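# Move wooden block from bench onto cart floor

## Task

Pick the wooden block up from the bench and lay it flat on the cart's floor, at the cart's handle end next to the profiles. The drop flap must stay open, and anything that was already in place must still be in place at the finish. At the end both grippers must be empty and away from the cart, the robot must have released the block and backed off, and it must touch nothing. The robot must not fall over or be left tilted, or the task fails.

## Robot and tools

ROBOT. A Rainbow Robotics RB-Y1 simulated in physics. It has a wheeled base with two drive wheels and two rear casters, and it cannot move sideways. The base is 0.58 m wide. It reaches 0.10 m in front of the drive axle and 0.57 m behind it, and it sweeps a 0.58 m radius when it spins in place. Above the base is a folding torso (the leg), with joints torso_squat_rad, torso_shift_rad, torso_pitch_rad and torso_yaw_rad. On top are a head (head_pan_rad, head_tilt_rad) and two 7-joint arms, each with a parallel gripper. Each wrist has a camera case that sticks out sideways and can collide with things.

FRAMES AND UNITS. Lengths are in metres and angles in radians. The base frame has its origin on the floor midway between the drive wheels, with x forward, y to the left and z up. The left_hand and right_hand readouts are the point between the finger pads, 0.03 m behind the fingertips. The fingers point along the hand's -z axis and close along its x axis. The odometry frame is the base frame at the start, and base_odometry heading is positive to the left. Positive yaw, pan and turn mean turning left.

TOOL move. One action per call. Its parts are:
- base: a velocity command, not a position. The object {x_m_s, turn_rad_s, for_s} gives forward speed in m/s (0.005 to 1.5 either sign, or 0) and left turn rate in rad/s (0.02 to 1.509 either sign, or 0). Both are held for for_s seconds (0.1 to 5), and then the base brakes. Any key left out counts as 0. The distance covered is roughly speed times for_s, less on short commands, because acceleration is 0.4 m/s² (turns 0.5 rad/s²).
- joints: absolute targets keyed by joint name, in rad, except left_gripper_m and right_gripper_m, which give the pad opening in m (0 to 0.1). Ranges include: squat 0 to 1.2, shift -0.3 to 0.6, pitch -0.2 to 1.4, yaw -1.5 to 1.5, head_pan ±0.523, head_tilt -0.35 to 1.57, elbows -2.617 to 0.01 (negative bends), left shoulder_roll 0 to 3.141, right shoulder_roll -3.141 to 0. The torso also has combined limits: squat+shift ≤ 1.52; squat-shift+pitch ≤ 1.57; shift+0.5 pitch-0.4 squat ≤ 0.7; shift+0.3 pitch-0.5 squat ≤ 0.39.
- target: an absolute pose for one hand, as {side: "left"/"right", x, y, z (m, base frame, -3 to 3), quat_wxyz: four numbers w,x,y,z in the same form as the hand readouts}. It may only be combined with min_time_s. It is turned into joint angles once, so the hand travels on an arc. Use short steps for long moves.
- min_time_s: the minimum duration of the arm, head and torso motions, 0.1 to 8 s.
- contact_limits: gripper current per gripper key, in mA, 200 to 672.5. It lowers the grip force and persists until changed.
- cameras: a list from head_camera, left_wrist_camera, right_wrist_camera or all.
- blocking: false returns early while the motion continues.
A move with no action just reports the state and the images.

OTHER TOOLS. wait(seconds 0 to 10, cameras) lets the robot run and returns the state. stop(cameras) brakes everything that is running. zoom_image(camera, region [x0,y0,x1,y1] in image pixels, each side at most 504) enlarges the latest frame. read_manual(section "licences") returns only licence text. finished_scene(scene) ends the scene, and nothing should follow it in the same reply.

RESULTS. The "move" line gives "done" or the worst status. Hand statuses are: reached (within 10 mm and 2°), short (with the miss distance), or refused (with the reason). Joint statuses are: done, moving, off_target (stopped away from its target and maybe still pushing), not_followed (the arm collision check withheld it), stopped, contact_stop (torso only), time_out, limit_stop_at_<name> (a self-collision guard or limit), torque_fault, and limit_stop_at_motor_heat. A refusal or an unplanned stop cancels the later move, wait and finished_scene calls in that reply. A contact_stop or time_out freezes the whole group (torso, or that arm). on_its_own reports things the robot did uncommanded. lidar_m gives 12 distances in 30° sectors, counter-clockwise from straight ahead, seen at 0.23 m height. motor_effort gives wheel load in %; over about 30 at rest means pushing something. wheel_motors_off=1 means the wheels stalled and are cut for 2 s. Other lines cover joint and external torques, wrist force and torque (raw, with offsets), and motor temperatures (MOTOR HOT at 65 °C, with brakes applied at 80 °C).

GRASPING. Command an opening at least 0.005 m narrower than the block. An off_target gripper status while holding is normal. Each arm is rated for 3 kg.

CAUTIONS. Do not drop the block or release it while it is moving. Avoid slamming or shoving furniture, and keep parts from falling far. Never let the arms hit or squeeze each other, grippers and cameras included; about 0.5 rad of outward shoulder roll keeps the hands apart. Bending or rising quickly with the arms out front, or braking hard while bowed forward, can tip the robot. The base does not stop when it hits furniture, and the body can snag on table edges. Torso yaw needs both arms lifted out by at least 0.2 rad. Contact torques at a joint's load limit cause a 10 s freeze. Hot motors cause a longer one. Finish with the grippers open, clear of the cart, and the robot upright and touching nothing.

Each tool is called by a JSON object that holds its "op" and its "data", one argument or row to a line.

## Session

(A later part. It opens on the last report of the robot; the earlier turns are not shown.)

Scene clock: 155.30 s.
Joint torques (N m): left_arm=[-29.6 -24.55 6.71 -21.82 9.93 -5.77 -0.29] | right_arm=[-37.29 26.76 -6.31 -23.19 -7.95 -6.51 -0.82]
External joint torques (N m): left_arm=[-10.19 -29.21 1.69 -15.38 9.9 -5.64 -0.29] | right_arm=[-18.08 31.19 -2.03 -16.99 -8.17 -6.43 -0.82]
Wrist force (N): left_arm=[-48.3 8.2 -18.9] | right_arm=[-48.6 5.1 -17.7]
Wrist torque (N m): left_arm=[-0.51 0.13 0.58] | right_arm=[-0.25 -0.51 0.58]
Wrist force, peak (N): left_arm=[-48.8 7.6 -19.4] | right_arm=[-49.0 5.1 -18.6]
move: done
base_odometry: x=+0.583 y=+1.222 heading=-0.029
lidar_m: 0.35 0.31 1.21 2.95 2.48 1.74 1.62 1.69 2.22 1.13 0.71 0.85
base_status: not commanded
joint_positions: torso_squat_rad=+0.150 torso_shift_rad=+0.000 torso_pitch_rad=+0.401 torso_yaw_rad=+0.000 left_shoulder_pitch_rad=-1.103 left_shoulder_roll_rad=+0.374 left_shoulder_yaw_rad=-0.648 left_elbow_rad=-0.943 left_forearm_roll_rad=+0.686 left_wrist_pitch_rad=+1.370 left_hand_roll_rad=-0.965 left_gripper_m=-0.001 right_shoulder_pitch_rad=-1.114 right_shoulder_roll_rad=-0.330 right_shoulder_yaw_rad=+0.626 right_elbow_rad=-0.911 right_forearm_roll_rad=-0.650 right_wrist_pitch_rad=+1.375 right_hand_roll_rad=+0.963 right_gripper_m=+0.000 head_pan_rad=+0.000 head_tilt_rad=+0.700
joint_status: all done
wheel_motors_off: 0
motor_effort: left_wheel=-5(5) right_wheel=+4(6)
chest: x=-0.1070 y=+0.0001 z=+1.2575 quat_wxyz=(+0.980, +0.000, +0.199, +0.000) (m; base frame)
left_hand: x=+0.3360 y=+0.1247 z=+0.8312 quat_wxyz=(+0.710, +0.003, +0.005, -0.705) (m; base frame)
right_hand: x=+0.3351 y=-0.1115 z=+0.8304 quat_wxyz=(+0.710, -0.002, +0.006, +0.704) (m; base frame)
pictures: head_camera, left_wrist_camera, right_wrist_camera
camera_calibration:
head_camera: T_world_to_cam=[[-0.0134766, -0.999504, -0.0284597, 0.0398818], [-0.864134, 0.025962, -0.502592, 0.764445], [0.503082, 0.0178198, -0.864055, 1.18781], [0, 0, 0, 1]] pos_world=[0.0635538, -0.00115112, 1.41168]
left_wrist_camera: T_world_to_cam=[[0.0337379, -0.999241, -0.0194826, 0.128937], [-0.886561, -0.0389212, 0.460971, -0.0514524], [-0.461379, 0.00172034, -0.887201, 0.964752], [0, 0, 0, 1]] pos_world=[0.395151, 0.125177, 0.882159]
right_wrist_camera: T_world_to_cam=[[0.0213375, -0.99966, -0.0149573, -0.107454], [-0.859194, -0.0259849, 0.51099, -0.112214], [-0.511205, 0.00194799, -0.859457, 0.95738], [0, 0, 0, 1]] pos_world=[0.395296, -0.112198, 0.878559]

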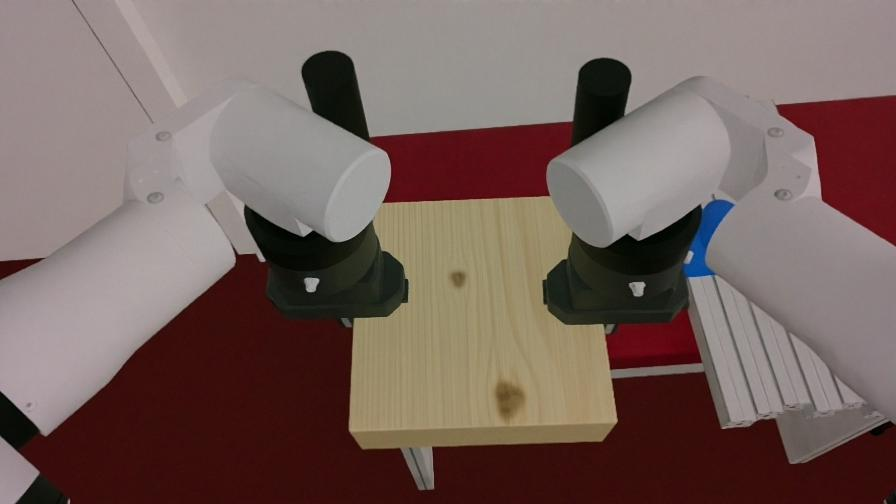

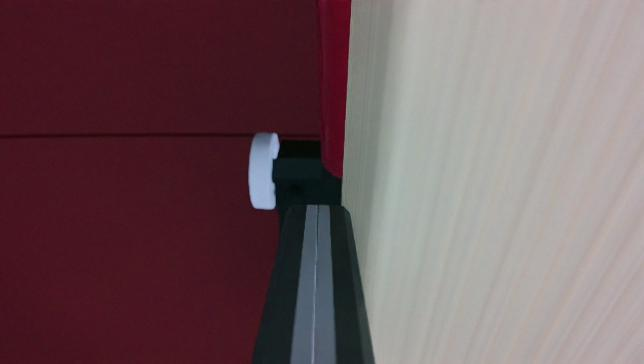

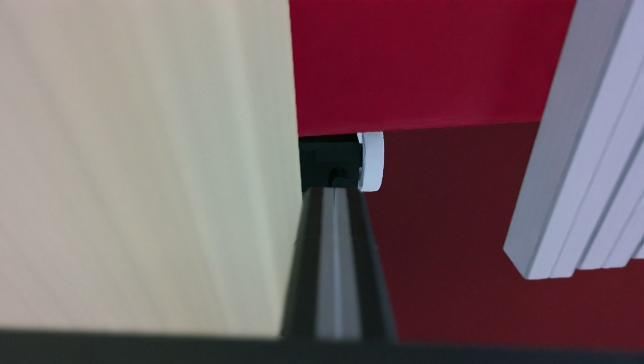

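{"op": "move", "data": {
  "joints": {"torso_squat_rad": 0.35},
  "min_time_s": 1.5
}}

{"op": "move", "data": {
  "joints": {"torso_squat_rad": 0.4},
  "min_time_s": 1.5,
  "cameras": ["head_camera"]
}}

Scene clock: 172.37 s.
Joint torques (N m): left_arm=[-29.41 -24.55 6.37 -21.81 9.95 -5.83 -0.33] | right_arm=[-37.1 26.92 -6.49 -23.45 -8.04 -6.77 -0.94]
External joint torques (N m): left_arm=[-10 -29.21 1.35 -15.38 9.91 -5.7 -0.34] | right_arm=[-17.89 31.34 -2.21 -17.25 -8.26 -6.69 -0.94]
Wrist force (N): left_arm=[-48.2 8.1 -18.5] | right_arm=[-48.6 5.7 -17.5]
Wrist torque (N m): left_arm=[-0.49 0.14 0.54] | right_arm=[-0.34 -0.47 0.58]
Wrist force, peak (N): left_arm=[-49.2 7.8 -20.1] | right_arm=[-49.3 4.9 -18.0]
move: done
base_odometry: x=+0.583 y=+1.222 heading=-0.029
lidar_m: 0.36 0.31 1.23 2.95 2.47 1.74 1.63 1.69 2.19 1.14 0.70 0.85
base_status: not commanded
joint_positions: torso_squat_rad=+0.350 torso_shift_rad=+0.000 torso_pitch_rad=+0.401 torso_yaw_rad=+0.000 left_shoulder_pitch_rad=-1.103 left_shoulder_roll_rad=+0.374 left_shoulder_yaw_rad=-0.648 left_elbow_rad=-0.943 left_forearm_roll_rad=+0.686 left_wrist_pitch_rad=+1.370 left_hand_roll_rad=-0.965 left_gripper_m=-0.001 right_shoulder_pitch_rad=-1.114 right_shoulder_roll_rad=-0.330 right_shoulder_yaw_rad=+0.626 right_elbow_rad=-0.911 right_forearm_roll_rad=-0.650 right_wrist_pitch_rad=+1.375 right_hand_roll_rad=+0.963 right_gripper_m=+0.000 head_pan_rad=+0.000 head_tilt_rad=+0.700
joint_status: all done
wheel_motors_off: 0
motor_effort: left_wheel=-5(5) right_wheel=+2(7)
chest: x=-0.1071 y=+0.0001 z=+1.2230 quat_wxyz=(+0.980, +0.000, +0.199, +0.000) (m; base frame)
left_hand: x=+0.3360 y=+0.1247 z=+0.7968 quat_wxyz=(+0.710, +0.003, +0.005, -0.705) (m; base frame)
right_hand: x=+0.3351 y=-0.1115 z=+0.7959 quat_wxyz=(+0.710, -0.002, +0.006, +0.704) (m; base frame)
pictures: none

Scene clock: 174.17 s.
Joint torques (N m): left_arm=[-25.49 -26.58 6.58 -21.22 10.03 -6.81 -0.33] | right_arm=[-31.9 26.52 -6.33 -22.2 -8.24 -8.63 -0.96]
External joint torques (N m): left_arm=[-6.03 -31.27 1.54 -14.79 9.99 -6.67 -0.33] | right_arm=[-12.63 30.96 -2.03 -15.99 -8.46 -8.56 -0.96]
Wrist force (N): left_arm=[-51.3 2.6 1.0] | right_arm=[-55.0 10.9 6.0]
Wrist torque (N m): left_arm=[-0.22 0.07 0.57] | right_arm=[-0.06 -0.82 0.70]
Wrist force, peak (N): left_arm=[-48.5 8.1 -19.6] | right_arm=[-55.6 10.7 6.1]
move: done
base_odometry: x=+0.583 y=+1.222 heading=-0.029
lidar_m: 0.36 0.32 1.22 2.97 2.47 1.74 1.63 1.69 2.21 1.13 0.71 0.87
base_status: not commanded
joint_positions: torso_squat_rad=+0.400 torso_shift_rad=+0.000 torso_pitch_rad=+0.399 torso_yaw_rad=+0.000 left_shoulder_pitch_rad=-1.104 left_shoulder_roll_rad=+0.374 left_shoulder_yaw_rad=-0.648 left_elbow_rad=-0.943 left_forearm_roll_rad=+0.686 left_wrist_pitch_rad=+1.371 left_hand_roll_rad=-0.965 left_gripper_m=-0.001 right_shoulder_pitch_rad=-1.115 right_shoulder_roll_rad=-0.330 right_shoulder_yaw_rad=+0.626 right_elbow_rad=-0.912 right_forearm_roll_rad=-0.650 right_wrist_pitch_rad=+1.376 right_hand_roll_rad=+0.963 right_gripper_m=+0.000 head_pan_rad=+0.000 head_tilt_rad=+0.700
joint_status: all done
wheel_motors_off: 0
motor_effort: left_wheel=-3(5) right_wheel=+4(5)
chest: x=-0.1080 y=+0.0001 z=+1.2103 quat_wxyz=(+0.980, +0.000, +0.198, +0.000) (m; base frame)
left_hand: x=+0.3363 y=+0.1248 z=+0.7853 quat_wxyz=(+0.709, +0.004, +0.004, -0.705) (m; base frame)
right_hand: x=+0.3355 y=-0.1113 z=+0.7846 quat_wxyz=(+0.710, -0.003, +0.005, +0.705) (m; base frame)
pictures: head_camera
camera_calibration:
head_camera: T_world_to_cam=[[-0.0134243, -0.999504, -0.0284844, 0.0385584], [-0.863209, 0.0259621, -0.504178, 0.741767], [0.504668, 0.0178197, -0.86313, 1.14663], [0, 0, 0, 1]] pos_world=[0.0621526, -0.00115112, 1.36477]

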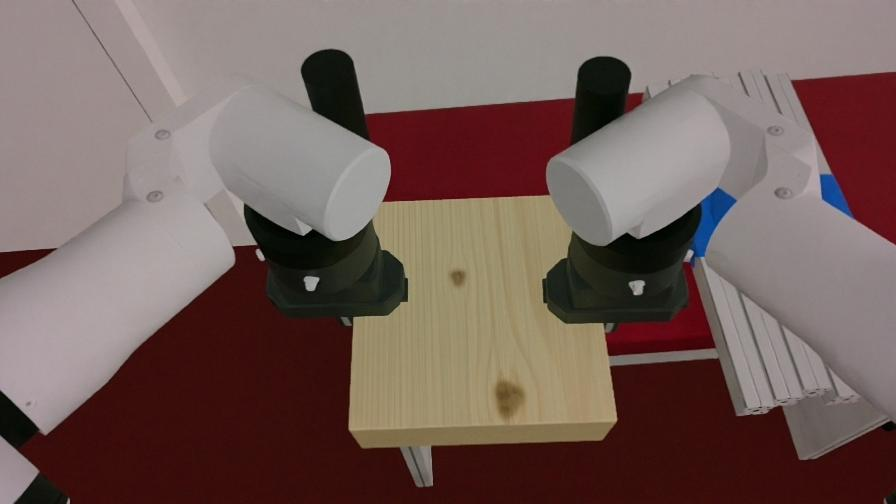

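{"op": "move", "data": {
  "target": {"side": "left", "x": 0.336, "y": 0.126, "z": 0.785, "quat_wxyz": [0.707, 0, 0, -0.707]},
  "min_time_s": 0.6
}}

{"op": "move", "data": {
  "target": {"side": "right", "x": 0.336, "y": -0.122, "z": 0.785, "quat_wxyz": [0.707, 0, 0, 0.707]},
  "min_time_s": 0.8
}}

{"op": "move", "data": {
  "target": {"side": "left", "x": 0.336, "y": 0.19, "z": 0.787, "quat_wxyz": [0.707, 0, 0, -0.707]},
  "min_time_s": 1.2
}}

{"op": "move", "data": {
  "target": {"side": "right", "x": 0.336, "y": -0.18, "z": 0.787, "quat_wxyz": [0.707, 0, 0, 0.707]},
  "min_time_s": 1.2
}}

{"op": "move", "data": {
  "target": {"side": "left", "x": 0.336, "y": 0.21, "z": 0.93, "quat_wxyz": [0.707, 0, 0, -0.707]},
  "min_time_s": 1.5
}}

{"op": "move", "data": {
  "target": {"side": "right", "x": 0.336, "y": -0.2, "z": 0.93, "quat_wxyz": [0.707, 0, 0, 0.707]},
  "min_time_s": 1.5,
  "cameras": ["head_camera"]
}}

Scene clock: 177.73 s.
Joint torques (N m): left_arm=[-19.81 -12.7 6.67 -14.21 6.31 -4.08 -0.6] | right_arm=[-28.53 23.15 -6.19 -18.31 -6.7 -7.12 -0.92]
External joint torques (N m): left_arm=[-0.41 -17.57 1.58 -7.79 6.26 -3.94 -0.6] | right_arm=[-9.26 27.57 -1.88 -12.09 -6.93 -7.04 -0.92]
Wrist force (N): left_arm=[-26.7 4.5 -3.5] | right_arm=[-43.2 8.4 6.6]
Wrist torque (N m): left_arm=[-0.27 0.39 0.45] | right_arm=[0.03 -0.65 0.56]
Wrist force, peak (N): left_arm=[-52.8 3.0 0.0] | right_arm=[-55.6 11.0 5.6]
move: done
base_odometry: x=+0.583 y=+1.222 heading=-0.029
lidar_m: 0.37 0.32 1.22 2.95 2.48 1.72 1.63 1.69 2.21 1.14 0.71 0.85
base_status: not commanded
joint_positions: torso_squat_rad=+0.400 torso_shift_rad=+0.000 torso_pitch_rad=+0.399 torso_yaw_rad=+0.000 left_shoulder_pitch_rad=-1.097 left_shoulder_roll_rad=+0.385 left_shoulder_yaw_rad=-0.644 left_elbow_rad=-0.949 left_forearm_roll_rad=+0.693 left_wrist_pitch_rad=+1.367 left_hand_roll_rad=-0.979 left_gripper_m=+0.000 right_shoulder_pitch_rad=-1.116 right_shoulder_roll_rad=-0.329 right_shoulder_yaw_rad=+0.626 right_elbow_rad=-0.913 right_forearm_roll_rad=-0.650 right_wrist_pitch_rad=+1.375 right_hand_roll_rad=+0.963 right_gripper_m=+0.000 head_pan_rad=+0.000 head_tilt_rad=+0.700
joint_status: all done
wheel_motors_off: 0
motor_effort: left_wheel=-5(5) right_wheel=+7(10)
chest: x=-0.1080 y=+0.0001 z=+1.2103 quat_wxyz=(+0.980, +0.000, +0.198, +0.000) (m; base frame)
left_hand: x=+0.3366 y=+0.1294 z=+0.7847 quat_wxyz=(+0.708, +0.002, +0.002, -0.706) (m; base frame)
left_hand_status: reached (checked arc, planned for 0.6 s): 3 mm and 0.4 deg off.
right_hand: x=+0.3358 y=-0.1103 z=+0.7851 quat_wxyz=(+0.709, -0.003, +0.004, +0.705) (m; base frame)
pictures: none

Scene clock: 178.87 s.
Joint torques (N m): left_arm=[-19.03 -3.73 6.51 -9.37 2.55 -2.27 -0.35] | right_arm=[-18.38 -6.22 -6.13 -7.09 -0.1 0 0.21]
External joint torques (N m): left_arm=[0.35 -8.55 1.44 -2.93 2.5 -2.12 -0.36] | right_arm=[0.7 -1.36 -1.66 -0.9 -0.31 0.09 0.21]
Wrist force (N): left_arm=[-9.8 1.1 -2.0] | right_arm=[-0.1 0.4 -4.9]
Wrist torque (N m): left_arm=[-0.23 0.45 0.21] | right_arm=[-0.02 0.10 -0.22]
Wrist force, peak (N): left_arm=[-27.5 4.1 -3.3] | right_arm=[-44.5 8.4 6.0]
move: done
base_odometry: x=+0.583 y=+1.222 heading=-0.029
lidar_m: 0.37 0.30 1.23 2.95 2.48 1.73 1.63 1.68 2.20 1.12 0.71 0.85
base_status: not commanded
joint_positions: torso_squat_rad=+0.400 torso_shift_rad=+0.000 torso_pitch_rad=+0.400 torso_yaw_rad=+0.000 left_shoulder_pitch_rad=-1.097 left_shoulder_roll_rad=+0.383 left_shoulder_yaw_rad=-0.644 left_elbow_rad=-0.950 left_forearm_roll_rad=+0.694 left_wrist_pitch_rad=+1.367 left_hand_roll_rad=-0.979 left_gripper_m=+0.000 right_shoulder_pitch_rad=-1.096 right_shoulder_roll_rad=-0.359 right_shoulder_yaw_rad=+0.616 right_elbow_rad=-0.941 right_forearm_roll_rad=-0.664 right_wrist_pitch_rad=+1.376 right_hand_roll_rad=+0.987 right_gripper_m=+0.000 head_pan_rad=+0.000 head_tilt_rad=+0.700
joint_status: all done
wheel_motors_off: 0
motor_effort: left_wheel=-3(6) right_wheel=+6(9)
chest: x=-0.1078 y=+0.0001 z=+1.2103 quat_wxyz=(+0.980, +0.000, +0.198, +0.000) (m; base frame)
left_hand: x=+0.3363 y=+0.1277 z=+0.7847 quat_wxyz=(+0.708, +0.001, +0.001, -0.706) (m; base frame)
right_hand: x=+0.3361 y=-0.1215 z=+0.7848 quat_wxyz=(+0.707, +0.000, +0.001, +0.707) (m; base frame)
right_hand_status: reached (checked arc, planned for 0.8 s): 1 mm and 0.1 deg off.
pictures: none

Scene clock: 180.40 s.
Joint torques (N m): left_arm=[-16.49 5.83 7.88 -6.7 0.3 -0.02 -0.27] | right_arm=[-18.61 -5.95 -6.18 -7.24 -0.09 -0.04 0.27]
External joint torques (N m): left_arm=[2.04 -1.29 2.11 -0.54 0.24 0.13 -0.27] | right_arm=[0.48 -1.1 -1.71 -1.04 -0.29 0.06 0.27]
Wrist force (N): left_arm=[1.2 1.2 -7.1] | right_arm=[-0.6 0.5 -5.2]
Wrist torque (N m): left_arm=[-0.27 0.26 0.14] | right_arm=[-0.04 0.07 -0.20]
Wrist force, peak (N): left_arm=[-10.5 2.4 -4.8] | right_arm=[-0.1 0.8 -5.7]
move: done
base_odometry: x=+0.583 y=+1.222 heading=-0.029
lidar_m: 0.35 0.30 1.22 2.95 2.47 1.72 1.64 1.69 2.21 1.13 0.71 0.86
base_status: not commanded
joint_positions: torso_squat_rad=+0.400 torso_shift_rad=+0.000 torso_pitch_rad=+0.400 torso_yaw_rad=+0.000 left_shoulder_pitch_rad=-1.017 left_shoulder_roll_rad=+0.520 left_shoulder_yaw_rad=-0.597 left_elbow_rad=-1.044 left_forearm_roll_rad=+0.747 left_wrist_pitch_rad=+1.371 left_hand_roll_rad=-1.067 left_gripper_m=+0.000 right_shoulder_pitch_rad=-1.096 right_shoulder_roll_rad=-0.359 right_shoulder_yaw_rad=+0.616 right_elbow_rad=-0.941 right_forearm_roll_rad=-0.664 right_wrist_pitch_rad=+1.376 right_hand_roll_rad=+0.987 right_gripper_m=+0.000 head_pan_rad=+0.000 head_tilt_rad=+0.700
joint_status: all done
wheel_motors_off: 0
motor_effort: left_wheel=-4(5) right_wheel=+5(8)
chest: x=-0.1077 y=+0.0001 z=+1.2103 quat_wxyz=(+0.980, +0.000, +0.199, +0.000) (m; base frame)
left_hand: x=+0.3362 y=+0.1899 z=+0.7870 quat_wxyz=(+0.707, +0.000, +0.000, -0.707) (m; base frame)
left_hand_status: reached (checked arc, planned for 1.2 s): 0 mm and 0.0 deg off.
right_hand: x=+0.3361 y=-0.1216 z=+0.7847 quat_wxyz=(+0.707, +0.000, +0.001, +0.707) (m; base frame)
pictures: none

Scene clock: 181.93 s.
Joint torques (N m): left_arm=[-16.64 6.26 8.04 -6.59 0.23 -0.08 -0.25] | right_arm=[-17.53 -8.05 -6.79 -7.14 -0.14 0.12 0.27]
External joint torques (N m): left_arm=[1.89 -0.86 2.27 -0.43 0.18 0.07 -0.25] | right_arm=[0.71 -1.06 -1.66 -1.16 -0.34 0.21 0.27]
Wrist force (N): left_arm=[0.8 1.1 -7.7] | right_arm=[-0.7 1.1 -5.3]
Wrist torque (N m): left_arm=[-0.32 0.20 0.17] | right_arm=[-0.11 0.05 -0.19]
Wrist force, peak (N): left_arm=[1.1 0.7 -8.4] | right_arm=[-0.2 1.4 -5.8]
move: done
base_odometry: x=+0.583 y=+1.222 heading=-0.029
lidar_m: 0.36 0.30 1.22 2.96 2.48 1.72 1.63 1.68 2.22 1.14 0.71 0.86
base_status: not commanded
joint_positions: torso_squat_rad=+0.400 torso_shift_rad=+0.000 torso_pitch_rad=+0.400 torso_yaw_rad=+0.000 left_shoulder_pitch_rad=-1.017 left_shoulder_roll_rad=+0.520 left_shoulder_yaw_rad=-0.597 left_elbow_rad=-1.044 left_forearm_roll_rad=+0.747 left_wrist_pitch_rad=+1.371 left_hand_roll_rad=-1.067 left_gripper_m=+0.000 right_shoulder_pitch_rad=-1.017 right_shoulder_roll_rad=-0.488 right_shoulder_yaw_rad=+0.573 right_elbow_rad=-1.038 right_forearm_roll_rad=-0.711 right_wrist_pitch_rad=+1.386 right_hand_roll_rad=+1.064 right_gripper_m=+0.000 head_pan_rad=+0.000 head_tilt_rad=+0.700
joint_status: all done
wheel_motors_off: 0
motor_effort: left_wheel=-4(5) right_wheel=+6(8)
chest: x=-0.1077 y=+0.0001 z=+1.2103 quat_wxyz=(+0.980, +0.000, +0.199, +0.000) (m; base frame)
left_hand: x=+0.3362 y=+0.1899 z=+0.7870 quat_wxyz=(+0.707, +0.000, +0.000, -0.707) (m; base frame)
right_hand: x=+0.3360 y=-0.1798 z=+0.7870 quat_wxyz=(+0.707, +0.000, +0.000, +0.707) (m; base frame)
right_hand_status: reached (checked arc, planned for 1.2 s): 0 mm and 0.0 deg off.
pictures: none

Scene clock: 183.77 s.
Joint torques (N m): left_arm=[-17.46 7.62 9.59 -5.64 0.25 -0.27 0.23] | right_arm=[-17.47 -8.42 -6.64 -6.54 -0.08 0.15 0.11]
External joint torques (N m): left_arm=[0.98 -1.47 1.51 -0.06 0.2 -0.12 0.23] | right_arm=[0.77 -1.43 -1.5 -0.56 -0.28 0.24 0.11]
Wrist force (N): left_arm=[0.7 0.6 -8.3] | right_arm=[-0.1 1.0 -5.1]
Wrist torque (N m): left_arm=[-0.21 0.18 0.07] | right_arm=[-0.08 0.11 -0.17]
Wrist force, peak (N): left_arm=[1.0 1.2 -8.4] | right_arm=[-0.2 1.0 -5.8]
move: done
base_odometry: x=+0.583 y=+1.222 heading=-0.029
lidar_m: 0.36 0.31 1.23 2.95 2.50 1.73 1.63 1.68 2.20 1.12 0.72 0.85
base_status: not commanded
joint_positions: torso_squat_rad=+0.400 torso_shift_rad=+0.000 torso_pitch_rad=+0.400 torso_yaw_rad=+0.000 left_shoulder_pitch_rad=-1.052 left_shoulder_roll_rad=+0.747 left_shoulder_yaw_rad=-0.471 left_elbow_rad=-1.506 left_forearm_roll_rad=+0.915 left_wrist_pitch_rad=+1.765 left_hand_roll_rad=-0.922 left_gripper_m=+0.000 right_shoulder_pitch_rad=-1.017 right_shoulder_roll_rad=-0.488 right_shoulder_yaw_rad=+0.573 right_elbow_rad=-1.038 right_forearm_roll_rad=-0.711 right_wrist_pitch_rad=+1.386 right_hand_roll_rad=+1.064 right_gripper_m=+0.000 head_pan_rad=+0.000 head_tilt_rad=+0.700
joint_status: all done
wheel_motors_off: 0
motor_effort: left_wheel=-4(5) right_wheel=+6(8)
chest: x=-0.1076 y=+0.0001 z=+1.2103 quat_wxyz=(+0.980, +0.000, +0.199, +0.000) (m; base frame)
left_hand: x=+0.3361 y=+0.2101 z=+0.9299 quat_wxyz=(+0.707, +0.000, +0.000, -0.707) (m; base frame)
left_hand_status: reached (checked arc, planned for 1.5 s): 0 mm and 0.0 deg off.
right_hand: x=+0.3360 y=-0.1798 z=+0.7870 quat_wxyz=(+0.707, +0.000, +0.000, +0.707) (m; base frame)
pictures: none

Scene clock: 185.60 s.
Joint torques (N m): left_arm=[-17.35 7.39 9.81 -5.62 0.24 -0.41 0.25] | right_arm=[-20.03 -10.17 -8.21 -6.36 -0.11 0 -0.22]
External joint torques (N m): left_arm=[1.09 -1.7 1.73 -0.04 0.19 -0.27 0.25] | right_arm=[-1.78 -1.2 -0.89 -0.8 -0.32 0.1 -0.22]
Wrist force (N): left_arm=[0.6 1.1 -7.2] | right_arm=[-0.4 0.5 -5.8]
Wrist torque (N m): left_arm=[-0.28 0.18 0.06] | right_arm=[-0.05 0.07 -0.04]
Wrist force, peak (N): left_arm=[1.0 0.6 -8.2] | right_arm=[-0.3 1.5 -5.8]
move: done
base_odometry: x=+0.583 y=+1.222 heading=-0.029
lidar_m: 0.35 0.30 1.23 2.95 2.48 1.73 1.64 1.69 2.22 1.14 0.70 0.84
base_status: not commanded
joint_positions: torso_squat_rad=+0.400 torso_shift_rad=+0.000 torso_pitch_rad=+0.400 torso_yaw_rad=+0.000 left_shoulder_pitch_rad=-1.052 left_shoulder_roll_rad=+0.747 left_shoulder_yaw_rad=-0.471 left_elbow_rad=-1.506 left_forearm_roll_rad=+0.915 left_wrist_pitch_rad=+1.765 left_hand_roll_rad=-0.922 left_gripper_m=+0.000 right_shoulder_pitch_rad=-1.052 right_shoulder_roll_rad=-0.704 right_shoulder_yaw_rad=+0.448 right_elbow_rad=-1.504 right_forearm_roll_rad=-0.875 right_wrist_pitch_rad=+1.792 right_hand_roll_rad=+0.922 right_gripper_m=+0.000 head_pan_rad=+0.000 head_tilt_rad=+0.700
joint_status: all done
wheel_motors_off: 0
motor_effort: left_wheel=-5(5) right_wheel=+6(8)
chest: x=-0.1076 y=+0.0001 z=+1.2103 quat_wxyz=(+0.980, +0.000, +0.199, +0.000) (m; base frame)
left_hand: x=+0.3361 y=+0.2101 z=+0.9299 quat_wxyz=(+0.707, +0.000, +0.000, -0.707) (m; base frame)
right_hand: x=+0.3359 y=-0.2000 z=+0.9297 quat_wxyz=(+0.707, +0.000, +0.000, +0.707) (m; base frame)
right_hand_status: reached (checked arc, planned for 1.5 s): 0 mm and 0.1 deg off.
pictures: head_camera
camera_calibration:
head_camera: T_world_to_cam=[[-0.0134448, -0.999504, -0.0284726, 0.038546], [-0.863572, 0.025961, -0.503557, 0.741361], [0.504047, 0.0178179, -0.863493, 1.14669], [0, 0, 0, 1]] pos_world=[0.0627531, -0.00115112, 1.36457]

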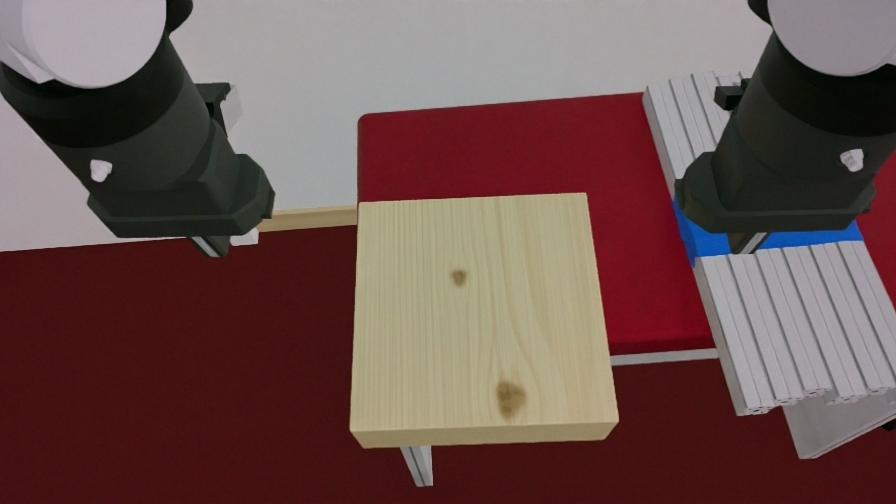

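{"op": "move", "data": {
  "base": {"x_m_s": -0.4, "for_s": 1.0}
}}

{"op": "move", "data": {
  "joints": {"torso_squat_rad": 0.0, "torso_pitch_rad": 0.8, "head_tilt_rad": 0.3},
  "min_time_s": 2
}}

{"op": "move", "data": {
  "target": {"side": "left", "x": 0.36, "y": 0.21, "z": 0.92, "quat_wxyz": [0.707, 0, 0, -0.707]},
  "min_time_s": 1.5
}}

{"op": "move", "data": {
  "target": {"side": "right", "x": 0.36, "y": -0.2, "z": 0.92, "quat_wxyz": [0.707, 0, 0, 0.707]},
  "min_time_s": 1.5,
  "cameras": ["head_camera"]
}}

Scene clock: 190.00 s.
Joint torques (N m): left_arm=[-17.25 7.41 9.77 -5.41 0.18 -0.29 0.25] | right_arm=[-19.06 -9.93 -8.63 -6.19 -0.02 0.02 -0.27]
External joint torques (N m): left_arm=[1.19 -1.67 1.69 0.17 0.13 -0.14 0.25] | right_arm=[-0.81 -0.96 -1.31 -0.63 -0.23 0.11 -0.27]
Wrist force (N): left_arm=[1.0 0.8 -7.1] | right_arm=[-1.1 1.7 -4.9]
Wrist torque (N m): left_arm=[-0.22 0.21 -0.02] | right_arm=[-0.21 -0.02 -0.01]
Wrist force, peak (N): left_arm=[1.0 0.9 -8.5] | right_arm=[-0.5 1.1 -6.0]
move: done
base_odometry: x=+0.183 y=+1.233 heading=-0.030
lidar_m: 0.71 1.36 1.76 4.24 1.90 1.30 1.23 1.28 1.69 3.97 1.25 0.98
base_status: done (sent for 1 of 1 s)
joint_positions: torso_squat_rad=+0.400 torso_shift_rad=+0.000 torso_pitch_rad=+0.400 torso_yaw_rad=+0.000 left_shoulder_pitch_rad=-1.052 left_shoulder_roll_rad=+0.747 left_shoulder_yaw_rad=-0.471 left_elbow_rad=-1.506 left_forearm_roll_rad=+0.915 left_wrist_pitch_rad=+1.765 left_hand_roll_rad=-0.922 left_gripper_m=+0.000 right_shoulder_pitch_rad=-1.052 right_shoulder_roll_rad=-0.704 right_shoulder_yaw_rad=+0.448 right_elbow_rad=-1.504 right_forearm_roll_rad=-0.875 right_wrist_pitch_rad=+1.792 right_hand_roll_rad=+0.922 right_gripper_m=+0.000 head_pan_rad=+0.000 head_tilt_rad=+0.700
joint_status: not commanded
wheel_motors_off: 0
motor_effort: left_wheel=-13(25) right_wheel=+13(49)
chest: x=-0.1076 y=+0.0001 z=+1.2103 quat_wxyz=(+0.980, +0.000, +0.199, +0.000) (m; base frame)
left_hand: x=+0.3361 y=+0.2100 z=+0.9299 quat_wxyz=(+0.707, +0.000, +0.000, -0.707) (m; base frame)
right_hand: x=+0.3359 y=-0.1999 z=+0.9297 quat_wxyz=(+0.707, +0.000, +0.000, +0.707) (m; base frame)
pictures: none

Scene clock: 192.33 s.
Joint torques (N m): left_arm=[-11.47 6.29 7.47 -6.14 0.61 0.36 0.14] | right_arm=[-13.1 -8.64 -6.76 -6.62 -0.39 0.52 -0.19]
External joint torques (N m): left_arm=[0.9 -1.64 1.41 0.14 0.09 -0.13 0.15] | right_arm=[-1 -0.85 -1.28 -0.52 -0.15 0.01 -0.19]
Wrist force (N): left_arm=[1.3 3.9 -6.6] | right_arm=[-0.3 -1.2 -4.3]
Wrist torque (N m): left_arm=[-0.42 0.33 0.00] | right_arm=[0.01 0.07 -0.03]
Wrist force, peak (N): left_arm=[0.7 3.3 -8.1] | right_arm=[-0.8 0.9 -5.7]
move: done
base_odometry: x=+0.183 y=+1.233 heading=-0.030
lidar_m: 0.71 1.36 1.75 4.22 1.89 1.31 1.24 1.28 1.68 3.96 1.27 0.97
base_status: not commanded
joint_positions: torso_squat_rad=+0.000 torso_shift_rad=+0.000 torso_pitch_rad=+0.800 torso_yaw_rad=+0.000 left_shoulder_pitch_rad=-1.052 left_shoulder_roll_rad=+0.747 left_shoulder_yaw_rad=-0.471 left_elbow_rad=-1.506 left_forearm_roll_rad=+0.915 left_wrist_pitch_rad=+1.765 left_hand_roll_rad=-0.922 left_gripper_m=+0.000 right_shoulder_pitch_rad=-1.052 right_shoulder_roll_rad=-0.704 right_shoulder_yaw_rad=+0.448 right_elbow_rad=-1.504 right_forearm_roll_rad=-0.875 right_wrist_pitch_rad=+1.792 right_hand_roll_rad=+0.922 right_gripper_m=+0.000 head_pan_rad=+0.000 head_tilt_rad=+0.300
joint_status: all done
wheel_motors_off: 0
motor_effort: left_wheel=-12(13) right_wheel=+10(14)
chest: x=-0.0060 y=+0.0001 z=+1.1961 quat_wxyz=(+0.921, +0.000, +0.389, +0.000) (m; base frame)
left_hand: x=+0.2934 y=+0.2100 z=+0.7650 quat_wxyz=(+0.693, -0.141, +0.141, -0.693) (m; base frame)
right_hand: x=+0.2932 y=-0.2000 z=+0.7649 quat_wxyz=(+0.693, +0.141, +0.141, +0.693) (m; base frame)
pictures: none

Scene clock: 194.17 s.
Joint torques (N m): left_arm=[-12.13 7.69 9.33 -5.12 0.27 -0.1 0.24] | right_arm=[-13 -8.54 -6.48 -6.59 -0.31 0.61 -0.23]
External joint torques (N m): left_arm=[0.43 -1.67 1.54 0.03 0.23 0.05 0.24] | right_arm=[-0.89 -0.75 -0.99 -0.48 -0.07 0.09 -0.23]
Wrist force (N): left_arm=[1.9 1.0 -7.3] | right_arm=[-0.7 -1.0 -4.7]
Wrist torque (N m): left_arm=[-0.29 0.29 0.06] | right_arm=[-0.03 0.03 -0.02]
Wrist force, peak (N): left_arm=[1.0 3.5 -8.2] | right_arm=[-1.0 -1.3 -5.2]
move: done
base_odometry: x=+0.183 y=+1.233 heading=-0.030
lidar_m: 0.70 1.35 1.76 4.22 1.87 1.31 1.23 1.29 1.68 3.96 1.26 0.97
base_status: not commanded
joint_positions: torso_squat_rad=+0.000 torso_shift_rad=+0.000 torso_pitch_rad=+0.800 torso_yaw_rad=+0.000 left_shoulder_pitch_rad=-1.100 left_shoulder_roll_rad=+0.962 left_shoulder_yaw_rad=-0.282 left_elbow_rad=-2.072 left_forearm_roll_rad=+0.971 left_wrist_pitch_rad=+1.919 left_hand_roll_rad=-0.659 left_gripper_m=+0.000 right_shoulder_pitch_rad=-1.052 right_shoulder_roll_rad=-0.704 right_shoulder_yaw_rad=+0.448 right_elbow_rad=-1.504 right_forearm_roll_rad=-0.875 right_wrist_pitch_rad=+1.792 right_hand_roll_rad=+0.922 right_gripper_m=+0.000 head_pan_rad=+0.000 head_tilt_rad=+0.300
joint_status: all done
wheel_motors_off: 0
motor_effort: left_wheel=-13(13) right_wheel=+12(14)
chest: x=-0.0060 y=+0.0001 z=+1.1961 quat_wxyz=(+0.921, +0.000, +0.389, +0.000) (m; base frame)
left_hand: x=+0.3600 y=+0.2100 z=+0.9199 quat_wxyz=(+0.707, +0.000, +0.000, -0.707) (m; base frame)
left_hand_status: reached (checked arc, planned for 1.5 s): 0 mm and 0.0 deg off.
right_hand: x=+0.2932 y=-0.2000 z=+0.7649 quat_wxyz=(+0.693, +0.141, +0.141, +0.693) (m; base frame)
pictures: none

Scene clock: 196.00 s.
Joint torques (N m): left_arm=[-12.13 7.89 8.93 -5.25 0.25 -0.05 0.19] | right_arm=[-13.97 -10.36 -8.46 -5.57 -0.08 -0.01 -0.15]
External joint torques (N m): left_arm=[0.43 -1.47 1.15 -0.1 0.21 0.09 0.19] | right_arm=[-1.37 -0.82 -0.98 -0.61 -0.29 0.07 -0.15]
Wrist force (N): left_arm=[1.5 1.1 -7.7] | right_arm=[-0.5 1.5 -5.2]
Wrist torque (N m): left_arm=[-0.23 0.28 0.04] | right_arm=[-0.19 0.00 0.00]
Wrist force, peak (N): left_arm=[1.0 0.9 -8.4] | right_arm=[-0.9 1.0 -5.6]
move: done
base_odometry: x=+0.183 y=+1.233 heading=-0.030
lidar_m: 0.72 1.35 1.76 4.22 1.87 1.31 1.24 1.28 1.67 3.95 1.28 0.98
base_status: not commanded
joint_positions: torso_squat_rad=+0.000 torso_shift_rad=+0.000 torso_pitch_rad=+0.800 torso_yaw_rad=+0.000 left_shoulder_pitch_rad=-1.100 left_shoulder_roll_rad=+0.962 left_shoulder_yaw_rad=-0.282 left_elbow_rad=-2.072 left_forearm_roll_rad=+0.971 left_wrist_pitch_rad=+1.919 left_hand_roll_rad=-0.659 left_gripper_m=+0.000 right_shoulder_pitch_rad=-1.128 right_shoulder_roll_rad=-0.951 right_shoulder_yaw_rad=+0.316 right_elbow_rad=-2.071 right_forearm_roll_rad=-0.970 right_wrist_pitch_rad=+1.919 right_hand_roll_rad=+0.630 right_gripper_m=+0.000 head_pan_rad=+0.000 head_tilt_rad=+0.300
joint_status: all done
wheel_motors_off: 0
motor_effort: left_wheel=-12(13) right_wheel=+14(14)
chest: x=-0.0060 y=+0.0001 z=+1.1961 quat_wxyz=(+0.921, +0.000, +0.389, +0.000) (m; base frame)
left_hand: x=+0.3600 y=+0.2100 z=+0.9199 quat_wxyz=(+0.707, +0.000, +0.000, -0.707) (m; base frame)
right_hand: x=+0.3598 y=-0.2000 z=+0.9197 quat_wxyz=(+0.707, +0.000, +0.000, +0.707) (m; base frame)
right_hand_status: reached (checked arc, planned for 1.5 s): 0 mm and 0.0 deg off.
pictures: head_camera
camera_calibration:
head_camera: T_world_to_cam=[[-0.0134536, -0.999504, -0.0284708, 0.0387401], [-0.863728, 0.0259622, -0.503289, 0.847823], [0.503778, 0.0178199, -0.863649, 1.0079], [0, 0, 0, 1]] pos_world=[0.225053, -0.00125112, 1.29827]

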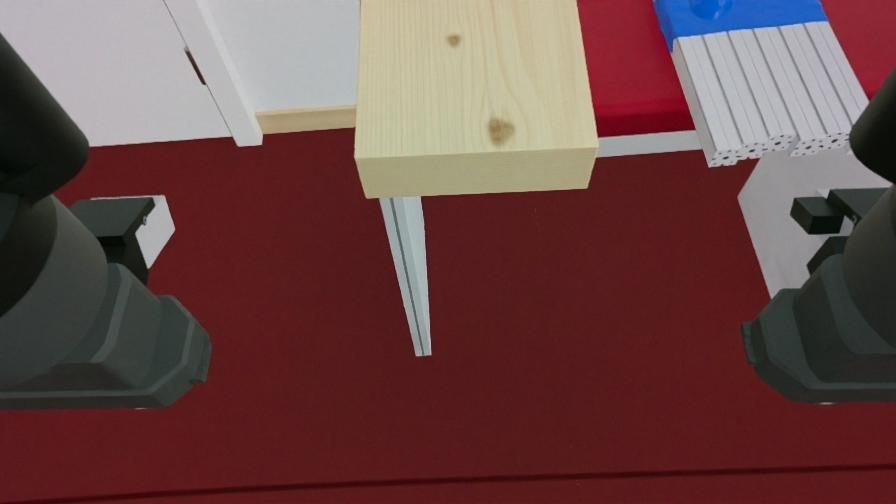

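{"op": "move", "data": {
  "base": {"x_m_s": 0.25, "for_s": 1.5}
}}

{"op": "move", "data": {
  "target": {"side": "left", "x": 0.363, "y": 0.19, "z": 0.785, "quat_wxyz": [0.707, 0, 0, -0.707]},
  "min_time_s": 1.8
}}

{"op": "move", "data": {
  "target": {"side": "right", "x": 0.363, "y": -0.185, "z": 0.785, "quat_wxyz": [0.707, 0, 0, 0.707]},
  "min_time_s": 1.8,
  "cameras": ["all"]
}}

Scene clock: 200.90 s.
Joint torques (N m): left_arm=[-11.84 7.49 9.29 -5.25 0.14 -0.2 0.07] | right_arm=[-13.63 -10.66 -8.62 -5.65 -0.11 0.03 -0.13]
External joint torques (N m): left_arm=[0.72 -1.86 1.51 -0.09 0.1 -0.06 0.07] | right_arm=[-1.04 -1.13 -1.14 -0.7 -0.32 0.12 -0.13]
Wrist force (N): left_arm=[0.9 0.7 -7.1] | right_arm=[-0.5 1.5 -5.4]
Wrist torque (N m): left_arm=[-0.19 0.21 0.01] | right_arm=[-0.14 0.06 -0.01]
Wrist force, peak (N): left_arm=[1.5 0.3 -8.6] | right_arm=[-0.5 1.7 -6.0]
move: done
base_odometry: x=+0.558 y=+1.222 heading=-0.030
lidar_m: 0.36 0.35 1.25 3.03 2.44 1.71 1.59 1.67 2.16 1.13 0.72 0.85
base_status: done (sent for 1.5 of 1.5 s)
joint_positions: torso_squat_rad=+0.000 torso_shift_rad=+0.000 torso_pitch_rad=+0.800 torso_yaw_rad=+0.000 left_shoulder_pitch_rad=-1.100 left_shoulder_roll_rad=+0.962 left_shoulder_yaw_rad=-0.282 left_elbow_rad=-2.072 left_forearm_roll_rad=+0.971 left_wrist_pitch_rad=+1.919 left_hand_roll_rad=-0.659 left_gripper_m=+0.000 right_shoulder_pitch_rad=-1.128 right_shoulder_roll_rad=-0.951 right_shoulder_yaw_rad=+0.316 right_elbow_rad=-2.071 right_forearm_roll_rad=-0.970 right_wrist_pitch_rad=+1.919 right_hand_roll_rad=+0.630 right_gripper_m=+0.000 head_pan_rad=+0.000 head_tilt_rad=+0.300
joint_status: not commanded
wheel_motors_off: 0
motor_effort: left_wheel=-5(50) right_wheel=+3(33)
chest: x=-0.0060 y=+0.0001 z=+1.1961 quat_wxyz=(+0.921, +0.000, +0.389, +0.000) (m; base frame)
left_hand: x=+0.3600 y=+0.2100 z=+0.9200 quat_wxyz=(+0.707, +0.000, +0.000, -0.707) (m; base frame)
right_hand: x=+0.3599 y=-0.2000 z=+0.9198 quat_wxyz=(+0.707, +0.000, +0.000, +0.707) (m; base frame)
pictures: none

Scene clock: 203.03 s.
Joint torques (N m): left_arm=[-11.03 5.68 6.95 -5.95 -0.2 -0.68 -0.24] | right_arm=[-13.55 -10.8 -8.38 -5.43 -0.05 -0.08 -0.18]
External joint torques (N m): left_arm=[1.37 -1.83 0.2 0.95 -0.24 -0.53 -0.24] | right_arm=[-0.96 -1.26 -0.9 -0.48 -0.26 0.01 -0.18]
Wrist force (N): left_arm=[0.9 1.0 -7.8] | right_arm=[-0.8 1.3 -5.6]
Wrist torque (N m): left_arm=[-0.27 0.18 0.16] | right_arm=[-0.16 0.01 0.00]
Wrist force, peak (N): left_arm=[1.3 1.1 -8.4] | right_arm=[-0.7 1.4 -5.8]
move: done
base_odometry: x=+0.558 y=+1.222 heading=-0.030
lidar_m: 0.34 0.34 1.26 3.02 2.44 1.71 1.60 1.67 2.19 1.12 0.72 0.85
base_status: not commanded
joint_positions: torso_squat_rad=+0.000 torso_shift_rad=+0.000 torso_pitch_rad=+0.800 torso_yaw_rad=+0.000 left_shoulder_pitch_rad=-1.025 left_shoulder_roll_rad=+0.783 left_shoulder_yaw_rad=-0.474 left_elbow_rad=-1.734 left_forearm_roll_rad=+0.687 left_wrist_pitch_rad=+1.580 left_hand_roll_rad=-0.799 left_gripper_m=+0.000 right_shoulder_pitch_rad=-1.128 right_shoulder_roll_rad=-0.951 right_shoulder_yaw_rad=+0.316 right_elbow_rad=-2.071 right_forearm_roll_rad=-0.970 right_wrist_pitch_rad=+1.919 right_hand_roll_rad=+0.630 right_gripper_m=+0.000 head_pan_rad=+0.000 head_tilt_rad=+0.300
joint_status: all done
wheel_motors_off: 0
motor_effort: left_wheel=-4(5) right_wheel=+3(6)
chest: x=-0.0060 y=+0.0001 z=+1.1961 quat_wxyz=(+0.921, +0.000, +0.389, +0.000) (m; base frame)
left_hand: x=+0.3631 y=+0.1900 z=+0.7853 quat_wxyz=(+0.707, +0.000, +0.000, -0.707) (m; base frame)
left_hand_status: reached (checked arc, planned for 1.8 s): 0 mm and 0.0 deg off.
right_hand: x=+0.3598 y=-0.2000 z=+0.9198 quat_wxyz=(+0.707, +0.000, +0.000, +0.707) (m; base frame)
pictures: none

Scene clock: 205.17 s.
Joint torques (N m): left_arm=[-10.93 5.43 6.7 -6.02 -0.22 -0.57 -0.34] | right_arm=[-11.36 -6.46 -5.55 -6.52 0.27 -0.12 0.2]
External joint torques (N m): left_arm=[1.48 -2.07 -0.04 0.88 -0.27 -0.43 -0.34] | right_arm=[0.88 1.44 0.95 -0.06 0.05 -0.03 0.2]
Wrist force (N): left_arm=[1.5 1.3 -7.3] | right_arm=[-0.8 0.7 -5.6]
Wrist torque (N m): left_arm=[-0.26 0.30 0.14] | right_arm=[-0.08 0.01 -0.21]
Wrist force, peak (N): left_arm=[0.8 1.8 -8.4] | right_arm=[-0.8 1.8 -5.9]
move: done
base_odometry: x=+0.558 y=+1.222 heading=-0.030
lidar_m: 0.35 0.33 1.25 3.02 2.46 1.71 1.61 1.66 2.18 1.13 0.72 0.86
base_status: not commanded
joint_positions: torso_squat_rad=+0.000 torso_shift_rad=+0.000 torso_pitch_rad=+0.800 torso_yaw_rad=+0.000 left_shoulder_pitch_rad=-1.025 left_shoulder_roll_rad=+0.783 left_shoulder_yaw_rad=-0.474 left_elbow_rad=-1.734 left_forearm_roll_rad=+0.687 left_wrist_pitch_rad=+1.580 left_hand_roll_rad=-0.799 left_gripper_m=+0.000 right_shoulder_pitch_rad=-1.040 right_shoulder_roll_rad=-0.785 right_shoulder_yaw_rad=+0.497 right_elbow_rad=-1.731 right_forearm_roll_rad=-0.692 right_wrist_pitch_rad=+1.576 right_hand_roll_rad=+0.780 right_gripper_m=+0.000 head_pan_rad=+0.000 head_tilt_rad=+0.300
joint_status: all done
wheel_motors_off: 0
motor_effort: left_wheel=-5(5) right_wheel=+5(6)
chest: x=-0.0060 y=+0.0001 z=+1.1961 quat_wxyz=(+0.921, +0.000, +0.389, +0.000) (m; base frame)
left_hand: x=+0.3631 y=+0.1900 z=+0.7853 quat_wxyz=(+0.707, +0.000, +0.000, -0.707) (m; base frame)
right_hand: x=+0.3631 y=-0.1851 z=+0.7853 quat_wxyz=(+0.707, +0.000, +0.000, +0.707) (m; base frame)
right_hand_status: reached (checked arc, planned for 1.8 s): 0 mm and 0.0 deg off.
pictures: head_camera, left_wrist_camera, right_wrist_camera
camera_calibration:
head_camera: T_world_to_cam=[[-0.0134536, -0.999504, -0.0284708, 0.0387401], [-0.863728, 0.0259622, -0.503289, 0.847823], [0.503778, 0.0178199, -0.863649, 1.0079], [0, 0, 0, 1]] pos_world=[0.225053, -0.00125112, 1.29827]
left_wrist_camera: T_world_to_cam=[[0.0269768, -0.999598, -0.00875481, 0.186436], [-0.888204, -0.0279871, 0.458596, -0.00329398], [-0.458657, -0.00459539, -0.888602, 0.937769], [0, 0, 0, 1]] pos_world=[0.422159, 0.190578, 0.836446]
right_wrist_camera: T_world_to_cam=[[0.0287779, -0.999245, -0.0261148, -0.176204], [-0.861648, -0.0380413, 0.506079, -0.0644916], [-0.50669, 0.00793786, -0.862092, 0.934577], [0, 0, 0, 1]] pos_world=[0.423043, -0.185943, 0.833728]

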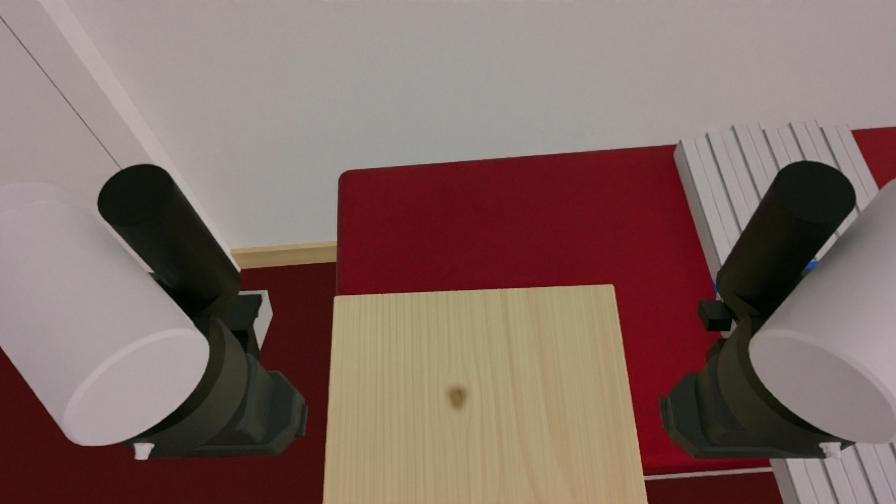

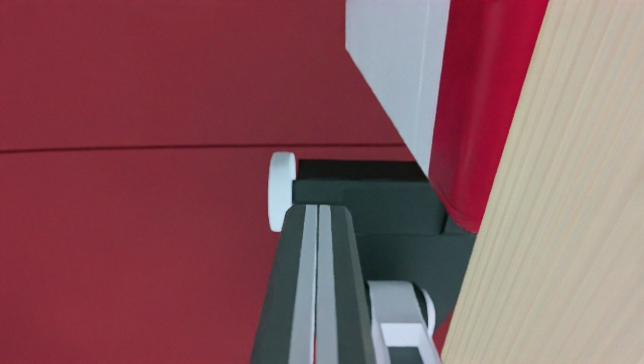

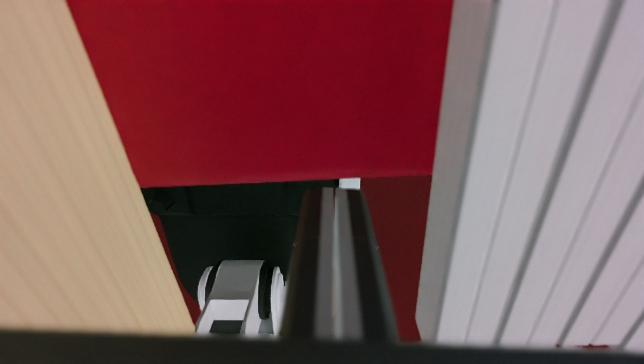

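{"op": "move", "data": {
  "target": {"side": "left", "x": 0.36, "y": 0.129, "z": 0.785, "quat_wxyz": [0.707, 0, 0, -0.707]},
  "min_time_s": 1.5
}}

{"op": "move", "data": {
  "target": {"side": "right", "x": 0.36, "y": -0.114, "z": 0.785, "quat_wxyz": [0.707, 0, 0, 0.707]},
  "min_time_s": 1.5
}}

{"op": "move", "data": {
  "target": {"side": "left", "x": 0.36, "y": 0.123, "z": 0.785, "quat_wxyz": [0.707, 0, 0, -0.707]},
  "min_time_s": 1,
  "cameras": ["all"]
}}

Scene clock: 209.50 s.
Joint torques (N m): left_arm=[-13.47 2.66 6.01 -6.19 -0.24 0.07 0.17] | right_arm=[-11.51 -6.59 -5.68 -6.73 0.39 -0.04 0.18]
External joint torques (N m): left_arm=[0.13 -2.03 -0.06 1.18 -0.28 0.21 0.17] | right_arm=[0.72 1.32 0.82 -0.27 0.17 0.05 0.18]
Wrist force (N): left_arm=[0.9 1.4 -6.7] | right_arm=[-1.0 1.0 -5.7]
Wrist torque (N m): left_arm=[-0.32 0.19 0.00] | right_arm=[-0.10 -0.02 -0.18]
Wrist force, peak (N): left_arm=[1.4 0.0 -8.5] | right_arm=[-0.8 1.3 -6.0]
move: done
base_odometry: x=+0.558 y=+1.222 heading=-0.030
lidar_m: 0.34 0.34 1.25 3.04 2.46 1.70 1.61 1.66 2.16 1.13 0.72 0.85
base_status: not commanded
joint_positions: torso_squat_rad=+0.000 torso_shift_rad=+0.000 torso_pitch_rad=+0.800 torso_yaw_rad=+0.000 left_shoulder_pitch_rad=-1.117 left_shoulder_roll_rad=+0.649 left_shoulder_yaw_rad=-0.563 left_elbow_rad=-1.696 left_forearm_roll_rad=+0.610 left_wrist_pitch_rad=+1.636 left_hand_roll_rad=-0.702 left_gripper_m=+0.000 right_shoulder_pitch_rad=-1.040 right_shoulder_roll_rad=-0.785 right_shoulder_yaw_rad=+0.497 right_elbow_rad=-1.731 right_forearm_roll_rad=-0.692 right_wrist_pitch_rad=+1.576 right_hand_roll_rad=+0.780 right_gripper_m=+0.000 head_pan_rad=+0.000 head_tilt_rad=+0.300
joint_status: all done
wheel_motors_off: 0
motor_effort: left_wheel=-5(5) right_wheel=+4(6)
chest: x=-0.0060 y=+0.0001 z=+1.1961 quat_wxyz=(+0.921, +0.000, +0.389, +0.000) (m; base frame)
left_hand: x=+0.3599 y=+0.1291 z=+0.7853 quat_wxyz=(+0.707, +0.000, +0.000, -0.707) (m; base frame)
left_hand_status: reached (checked arc, planned for 1.5 s): 0 mm and 0.1 deg off.
right_hand: x=+0.3631 y=-0.1851 z=+0.7853 quat_wxyz=(+0.707, +0.000, +0.000, +0.707) (m; base frame)
pictures: none

Scene clock: 211.33 s.
Joint torques (N m): left_arm=[-13.25 2.94 5.97 -6.32 -0.28 -0.02 0.23] | right_arm=[-16.67 2.28 -3.51 -8.23 -0.7 -1.84 -0.4]
External joint torques (N m): left_arm=[0.36 -1.75 -0.1 1.05 -0.32 0.13 0.23] | right_arm=[-2.97 6.96 2.24 -1.27 -0.92 -1.75 -0.4]
Wrist force (N): left_arm=[1.2 1.0 -7.7] | right_arm=[-11.1 3.2 -0.5]
Wrist torque (N m): left_arm=[-0.27 0.29 -0.01] | right_arm=[-0.07 -0.16 0.14]
Wrist force, peak (N): left_arm=[0.9 0.4 -9.0] | right_arm=[-12.9 3.9 0.6]
move: done
base_odometry: x=+0.558 y=+1.222 heading=-0.030
lidar_m: 0.35 0.35 1.26 3.01 2.45 1.72 1.61 1.66 2.19 1.12 0.71 0.85
base_status: not commanded
joint_positions: torso_squat_rad=+0.000 torso_shift_rad=+0.000 torso_pitch_rad=+0.800 torso_yaw_rad=+0.000 left_shoulder_pitch_rad=-1.117 left_shoulder_roll_rad=+0.649 left_shoulder_yaw_rad=-0.563 left_elbow_rad=-1.696 left_forearm_roll_rad=+0.610 left_wrist_pitch_rad=+1.636 left_hand_roll_rad=-0.702 left_gripper_m=+0.000 right_shoulder_pitch_rad=-1.148 right_shoulder_roll_rad=-0.627 right_shoulder_yaw_rad=+0.597 right_elbow_rad=-1.677 right_forearm_roll_rad=-0.605 right_wrist_pitch_rad=+1.638 right_hand_roll_rad=+0.671 right_gripper_m=+0.000 head_pan_rad=+0.000 head_tilt_rad=+0.300
joint_status: all done
wheel_motors_off: 0
motor_effort: left_wheel=-5(6) right_wheel=+5(6)
chest: x=-0.0061 y=+0.0001 z=+1.1961 quat_wxyz=(+0.921, +0.000, +0.389, +0.000) (m; base frame)
left_hand: x=+0.3599 y=+0.1290 z=+0.7854 quat_wxyz=(+0.707, +0.000, +0.000, -0.707) (m; base frame)
right_hand: x=+0.3597 y=-0.1154 z=+0.7853 quat_wxyz=(+0.707, -0.001, +0.000, +0.707) (m; base frame)
right_hand_status: reached (checked arc, planned for 1.5 s): 1 mm and 0.1 deg off.
pictures: none

Scene clock: 212.67 s.
Joint torques (N m): left_arm=[-16.75 -9.59 3.14 -10.87 3.5 -5.12 0.07] | right_arm=[-16.89 2.69 -3.56 -10.45 -1.68 -3.39 -0.35]
External joint torques (N m): left_arm=[-3 -14.08 -2.88 -3.48 3.46 -4.99 0.07] | right_arm=[-3.18 7.38 2.19 -3.5 -1.91 -3.31 -0.35]
Wrist force (N): left_arm=[-23.7 -0.1 0.5] | right_arm=[-19.2 3.8 -1.3]
Wrist torque (N m): left_arm=[-0.29 0.47 0.27] | right_arm=[-0.14 -0.24 0.22]
Wrist force, peak (N): left_arm=[-24.7 -0.7 -0.1] | right_arm=[-19.9 3.9 -0.9]
move: done
base_odometry: x=+0.558 y=+1.222 heading=-0.030
lidar_m: 0.34 0.34 1.25 3.02 2.44 1.71 1.60 1.66 2.18 1.12 0.72 0.86
base_status: not commanded
joint_positions: torso_squat_rad=+0.000 torso_shift_rad=+0.000 torso_pitch_rad=+0.800 torso_yaw_rad=+0.000 left_shoulder_pitch_rad=-1.126 left_shoulder_roll_rad=+0.638 left_shoulder_yaw_rad=-0.570 left_elbow_rad=-1.685 left_forearm_roll_rad=+0.602 left_wrist_pitch_rad=+1.641 left_hand_roll_rad=-0.694 left_gripper_m=+0.000 right_shoulder_pitch_rad=-1.148 right_shoulder_roll_rad=-0.627 right_shoulder_yaw_rad=+0.597 right_elbow_rad=-1.676 right_forearm_roll_rad=-0.605 right_wrist_pitch_rad=+1.638 right_hand_roll_rad=+0.671 right_gripper_m=+0.000 head_pan_rad=+0.000 head_tilt_rad=+0.300
joint_status: all done
wheel_motors_off: 0
motor_effort: left_wheel=-4(6) right_wheel=+5(6)
chest: x=-0.0062 y=+0.0001 z=+1.1961 quat_wxyz=(+0.921, +0.000, +0.389, +0.000) (m; base frame)
left_hand: x=+0.3603 y=+0.1256 z=+0.7850 quat_wxyz=(+0.708, +0.002, +0.002, -0.706) (m; base frame)
left_hand_status: reached (checked arc, planned for 1.0 s): 3 mm and 0.3 deg off.
right_hand: x=+0.3597 y=-0.1156 z=+0.7853 quat_wxyz=(+0.707, -0.001, +0.001, +0.707) (m; base frame)
pictures: head_camera, left_wrist_camera, right_wrist_camera
camera_calibration:
head_camera: T_world_to_cam=[[-0.0133944, -0.999502, -0.0285637, 0.0388473], [-0.863548, 0.0259643, -0.503597, 0.84806], [0.504088, 0.0179208, -0.863466, 1.00778], [0, 0, 0, 1]] pos_world=[0.224853, -0.00125137, 1.29837]
left_wrist_camera: T_world_to_cam=[[0.0294114, -0.999475, -0.0135593, 0.125015], [-0.888018, -0.032354, 0.458669, -0.00699494], [-0.458867, -0.00144913, -0.888504, 0.935446], [0, 0, 0, 1]] pos_world=[0.419357, 0.126078, 0.836051]
right_wrist_camera: T_world_to_cam=[[0.0282031, -0.999321, -0.0237036, -0.108245], [-0.861727, -0.0363237, 0.506071, -0.0645867], [-0.506588, 0.00615321, -0.862166, 0.932206], [0, 0, 0, 1]] pos_world=[0.419641, -0.116254, 0.833836]

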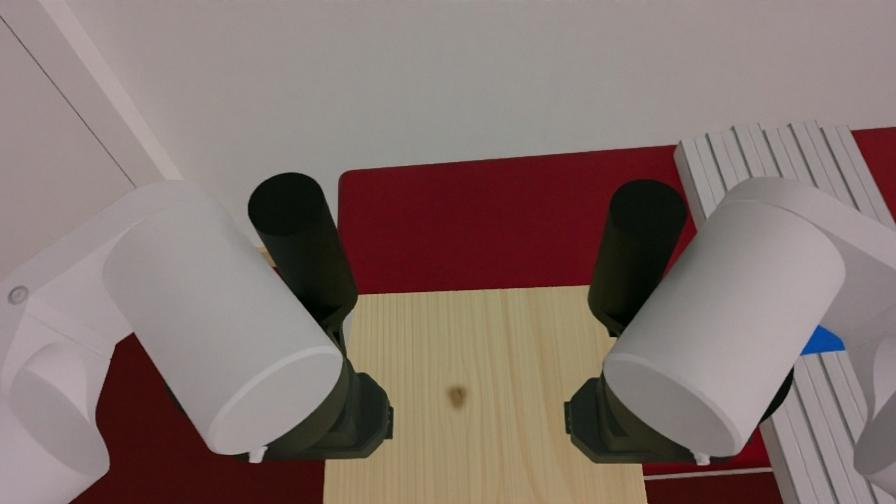

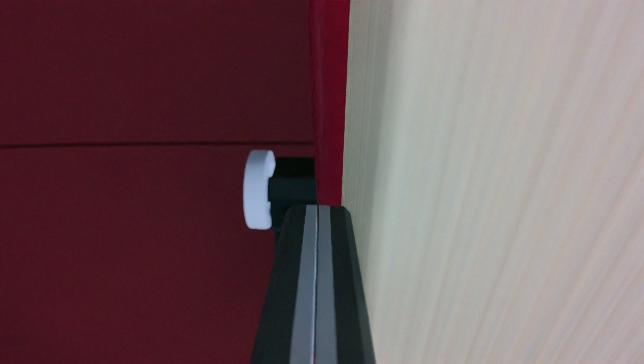

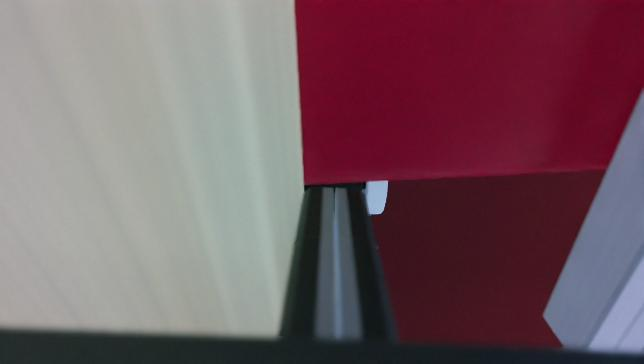

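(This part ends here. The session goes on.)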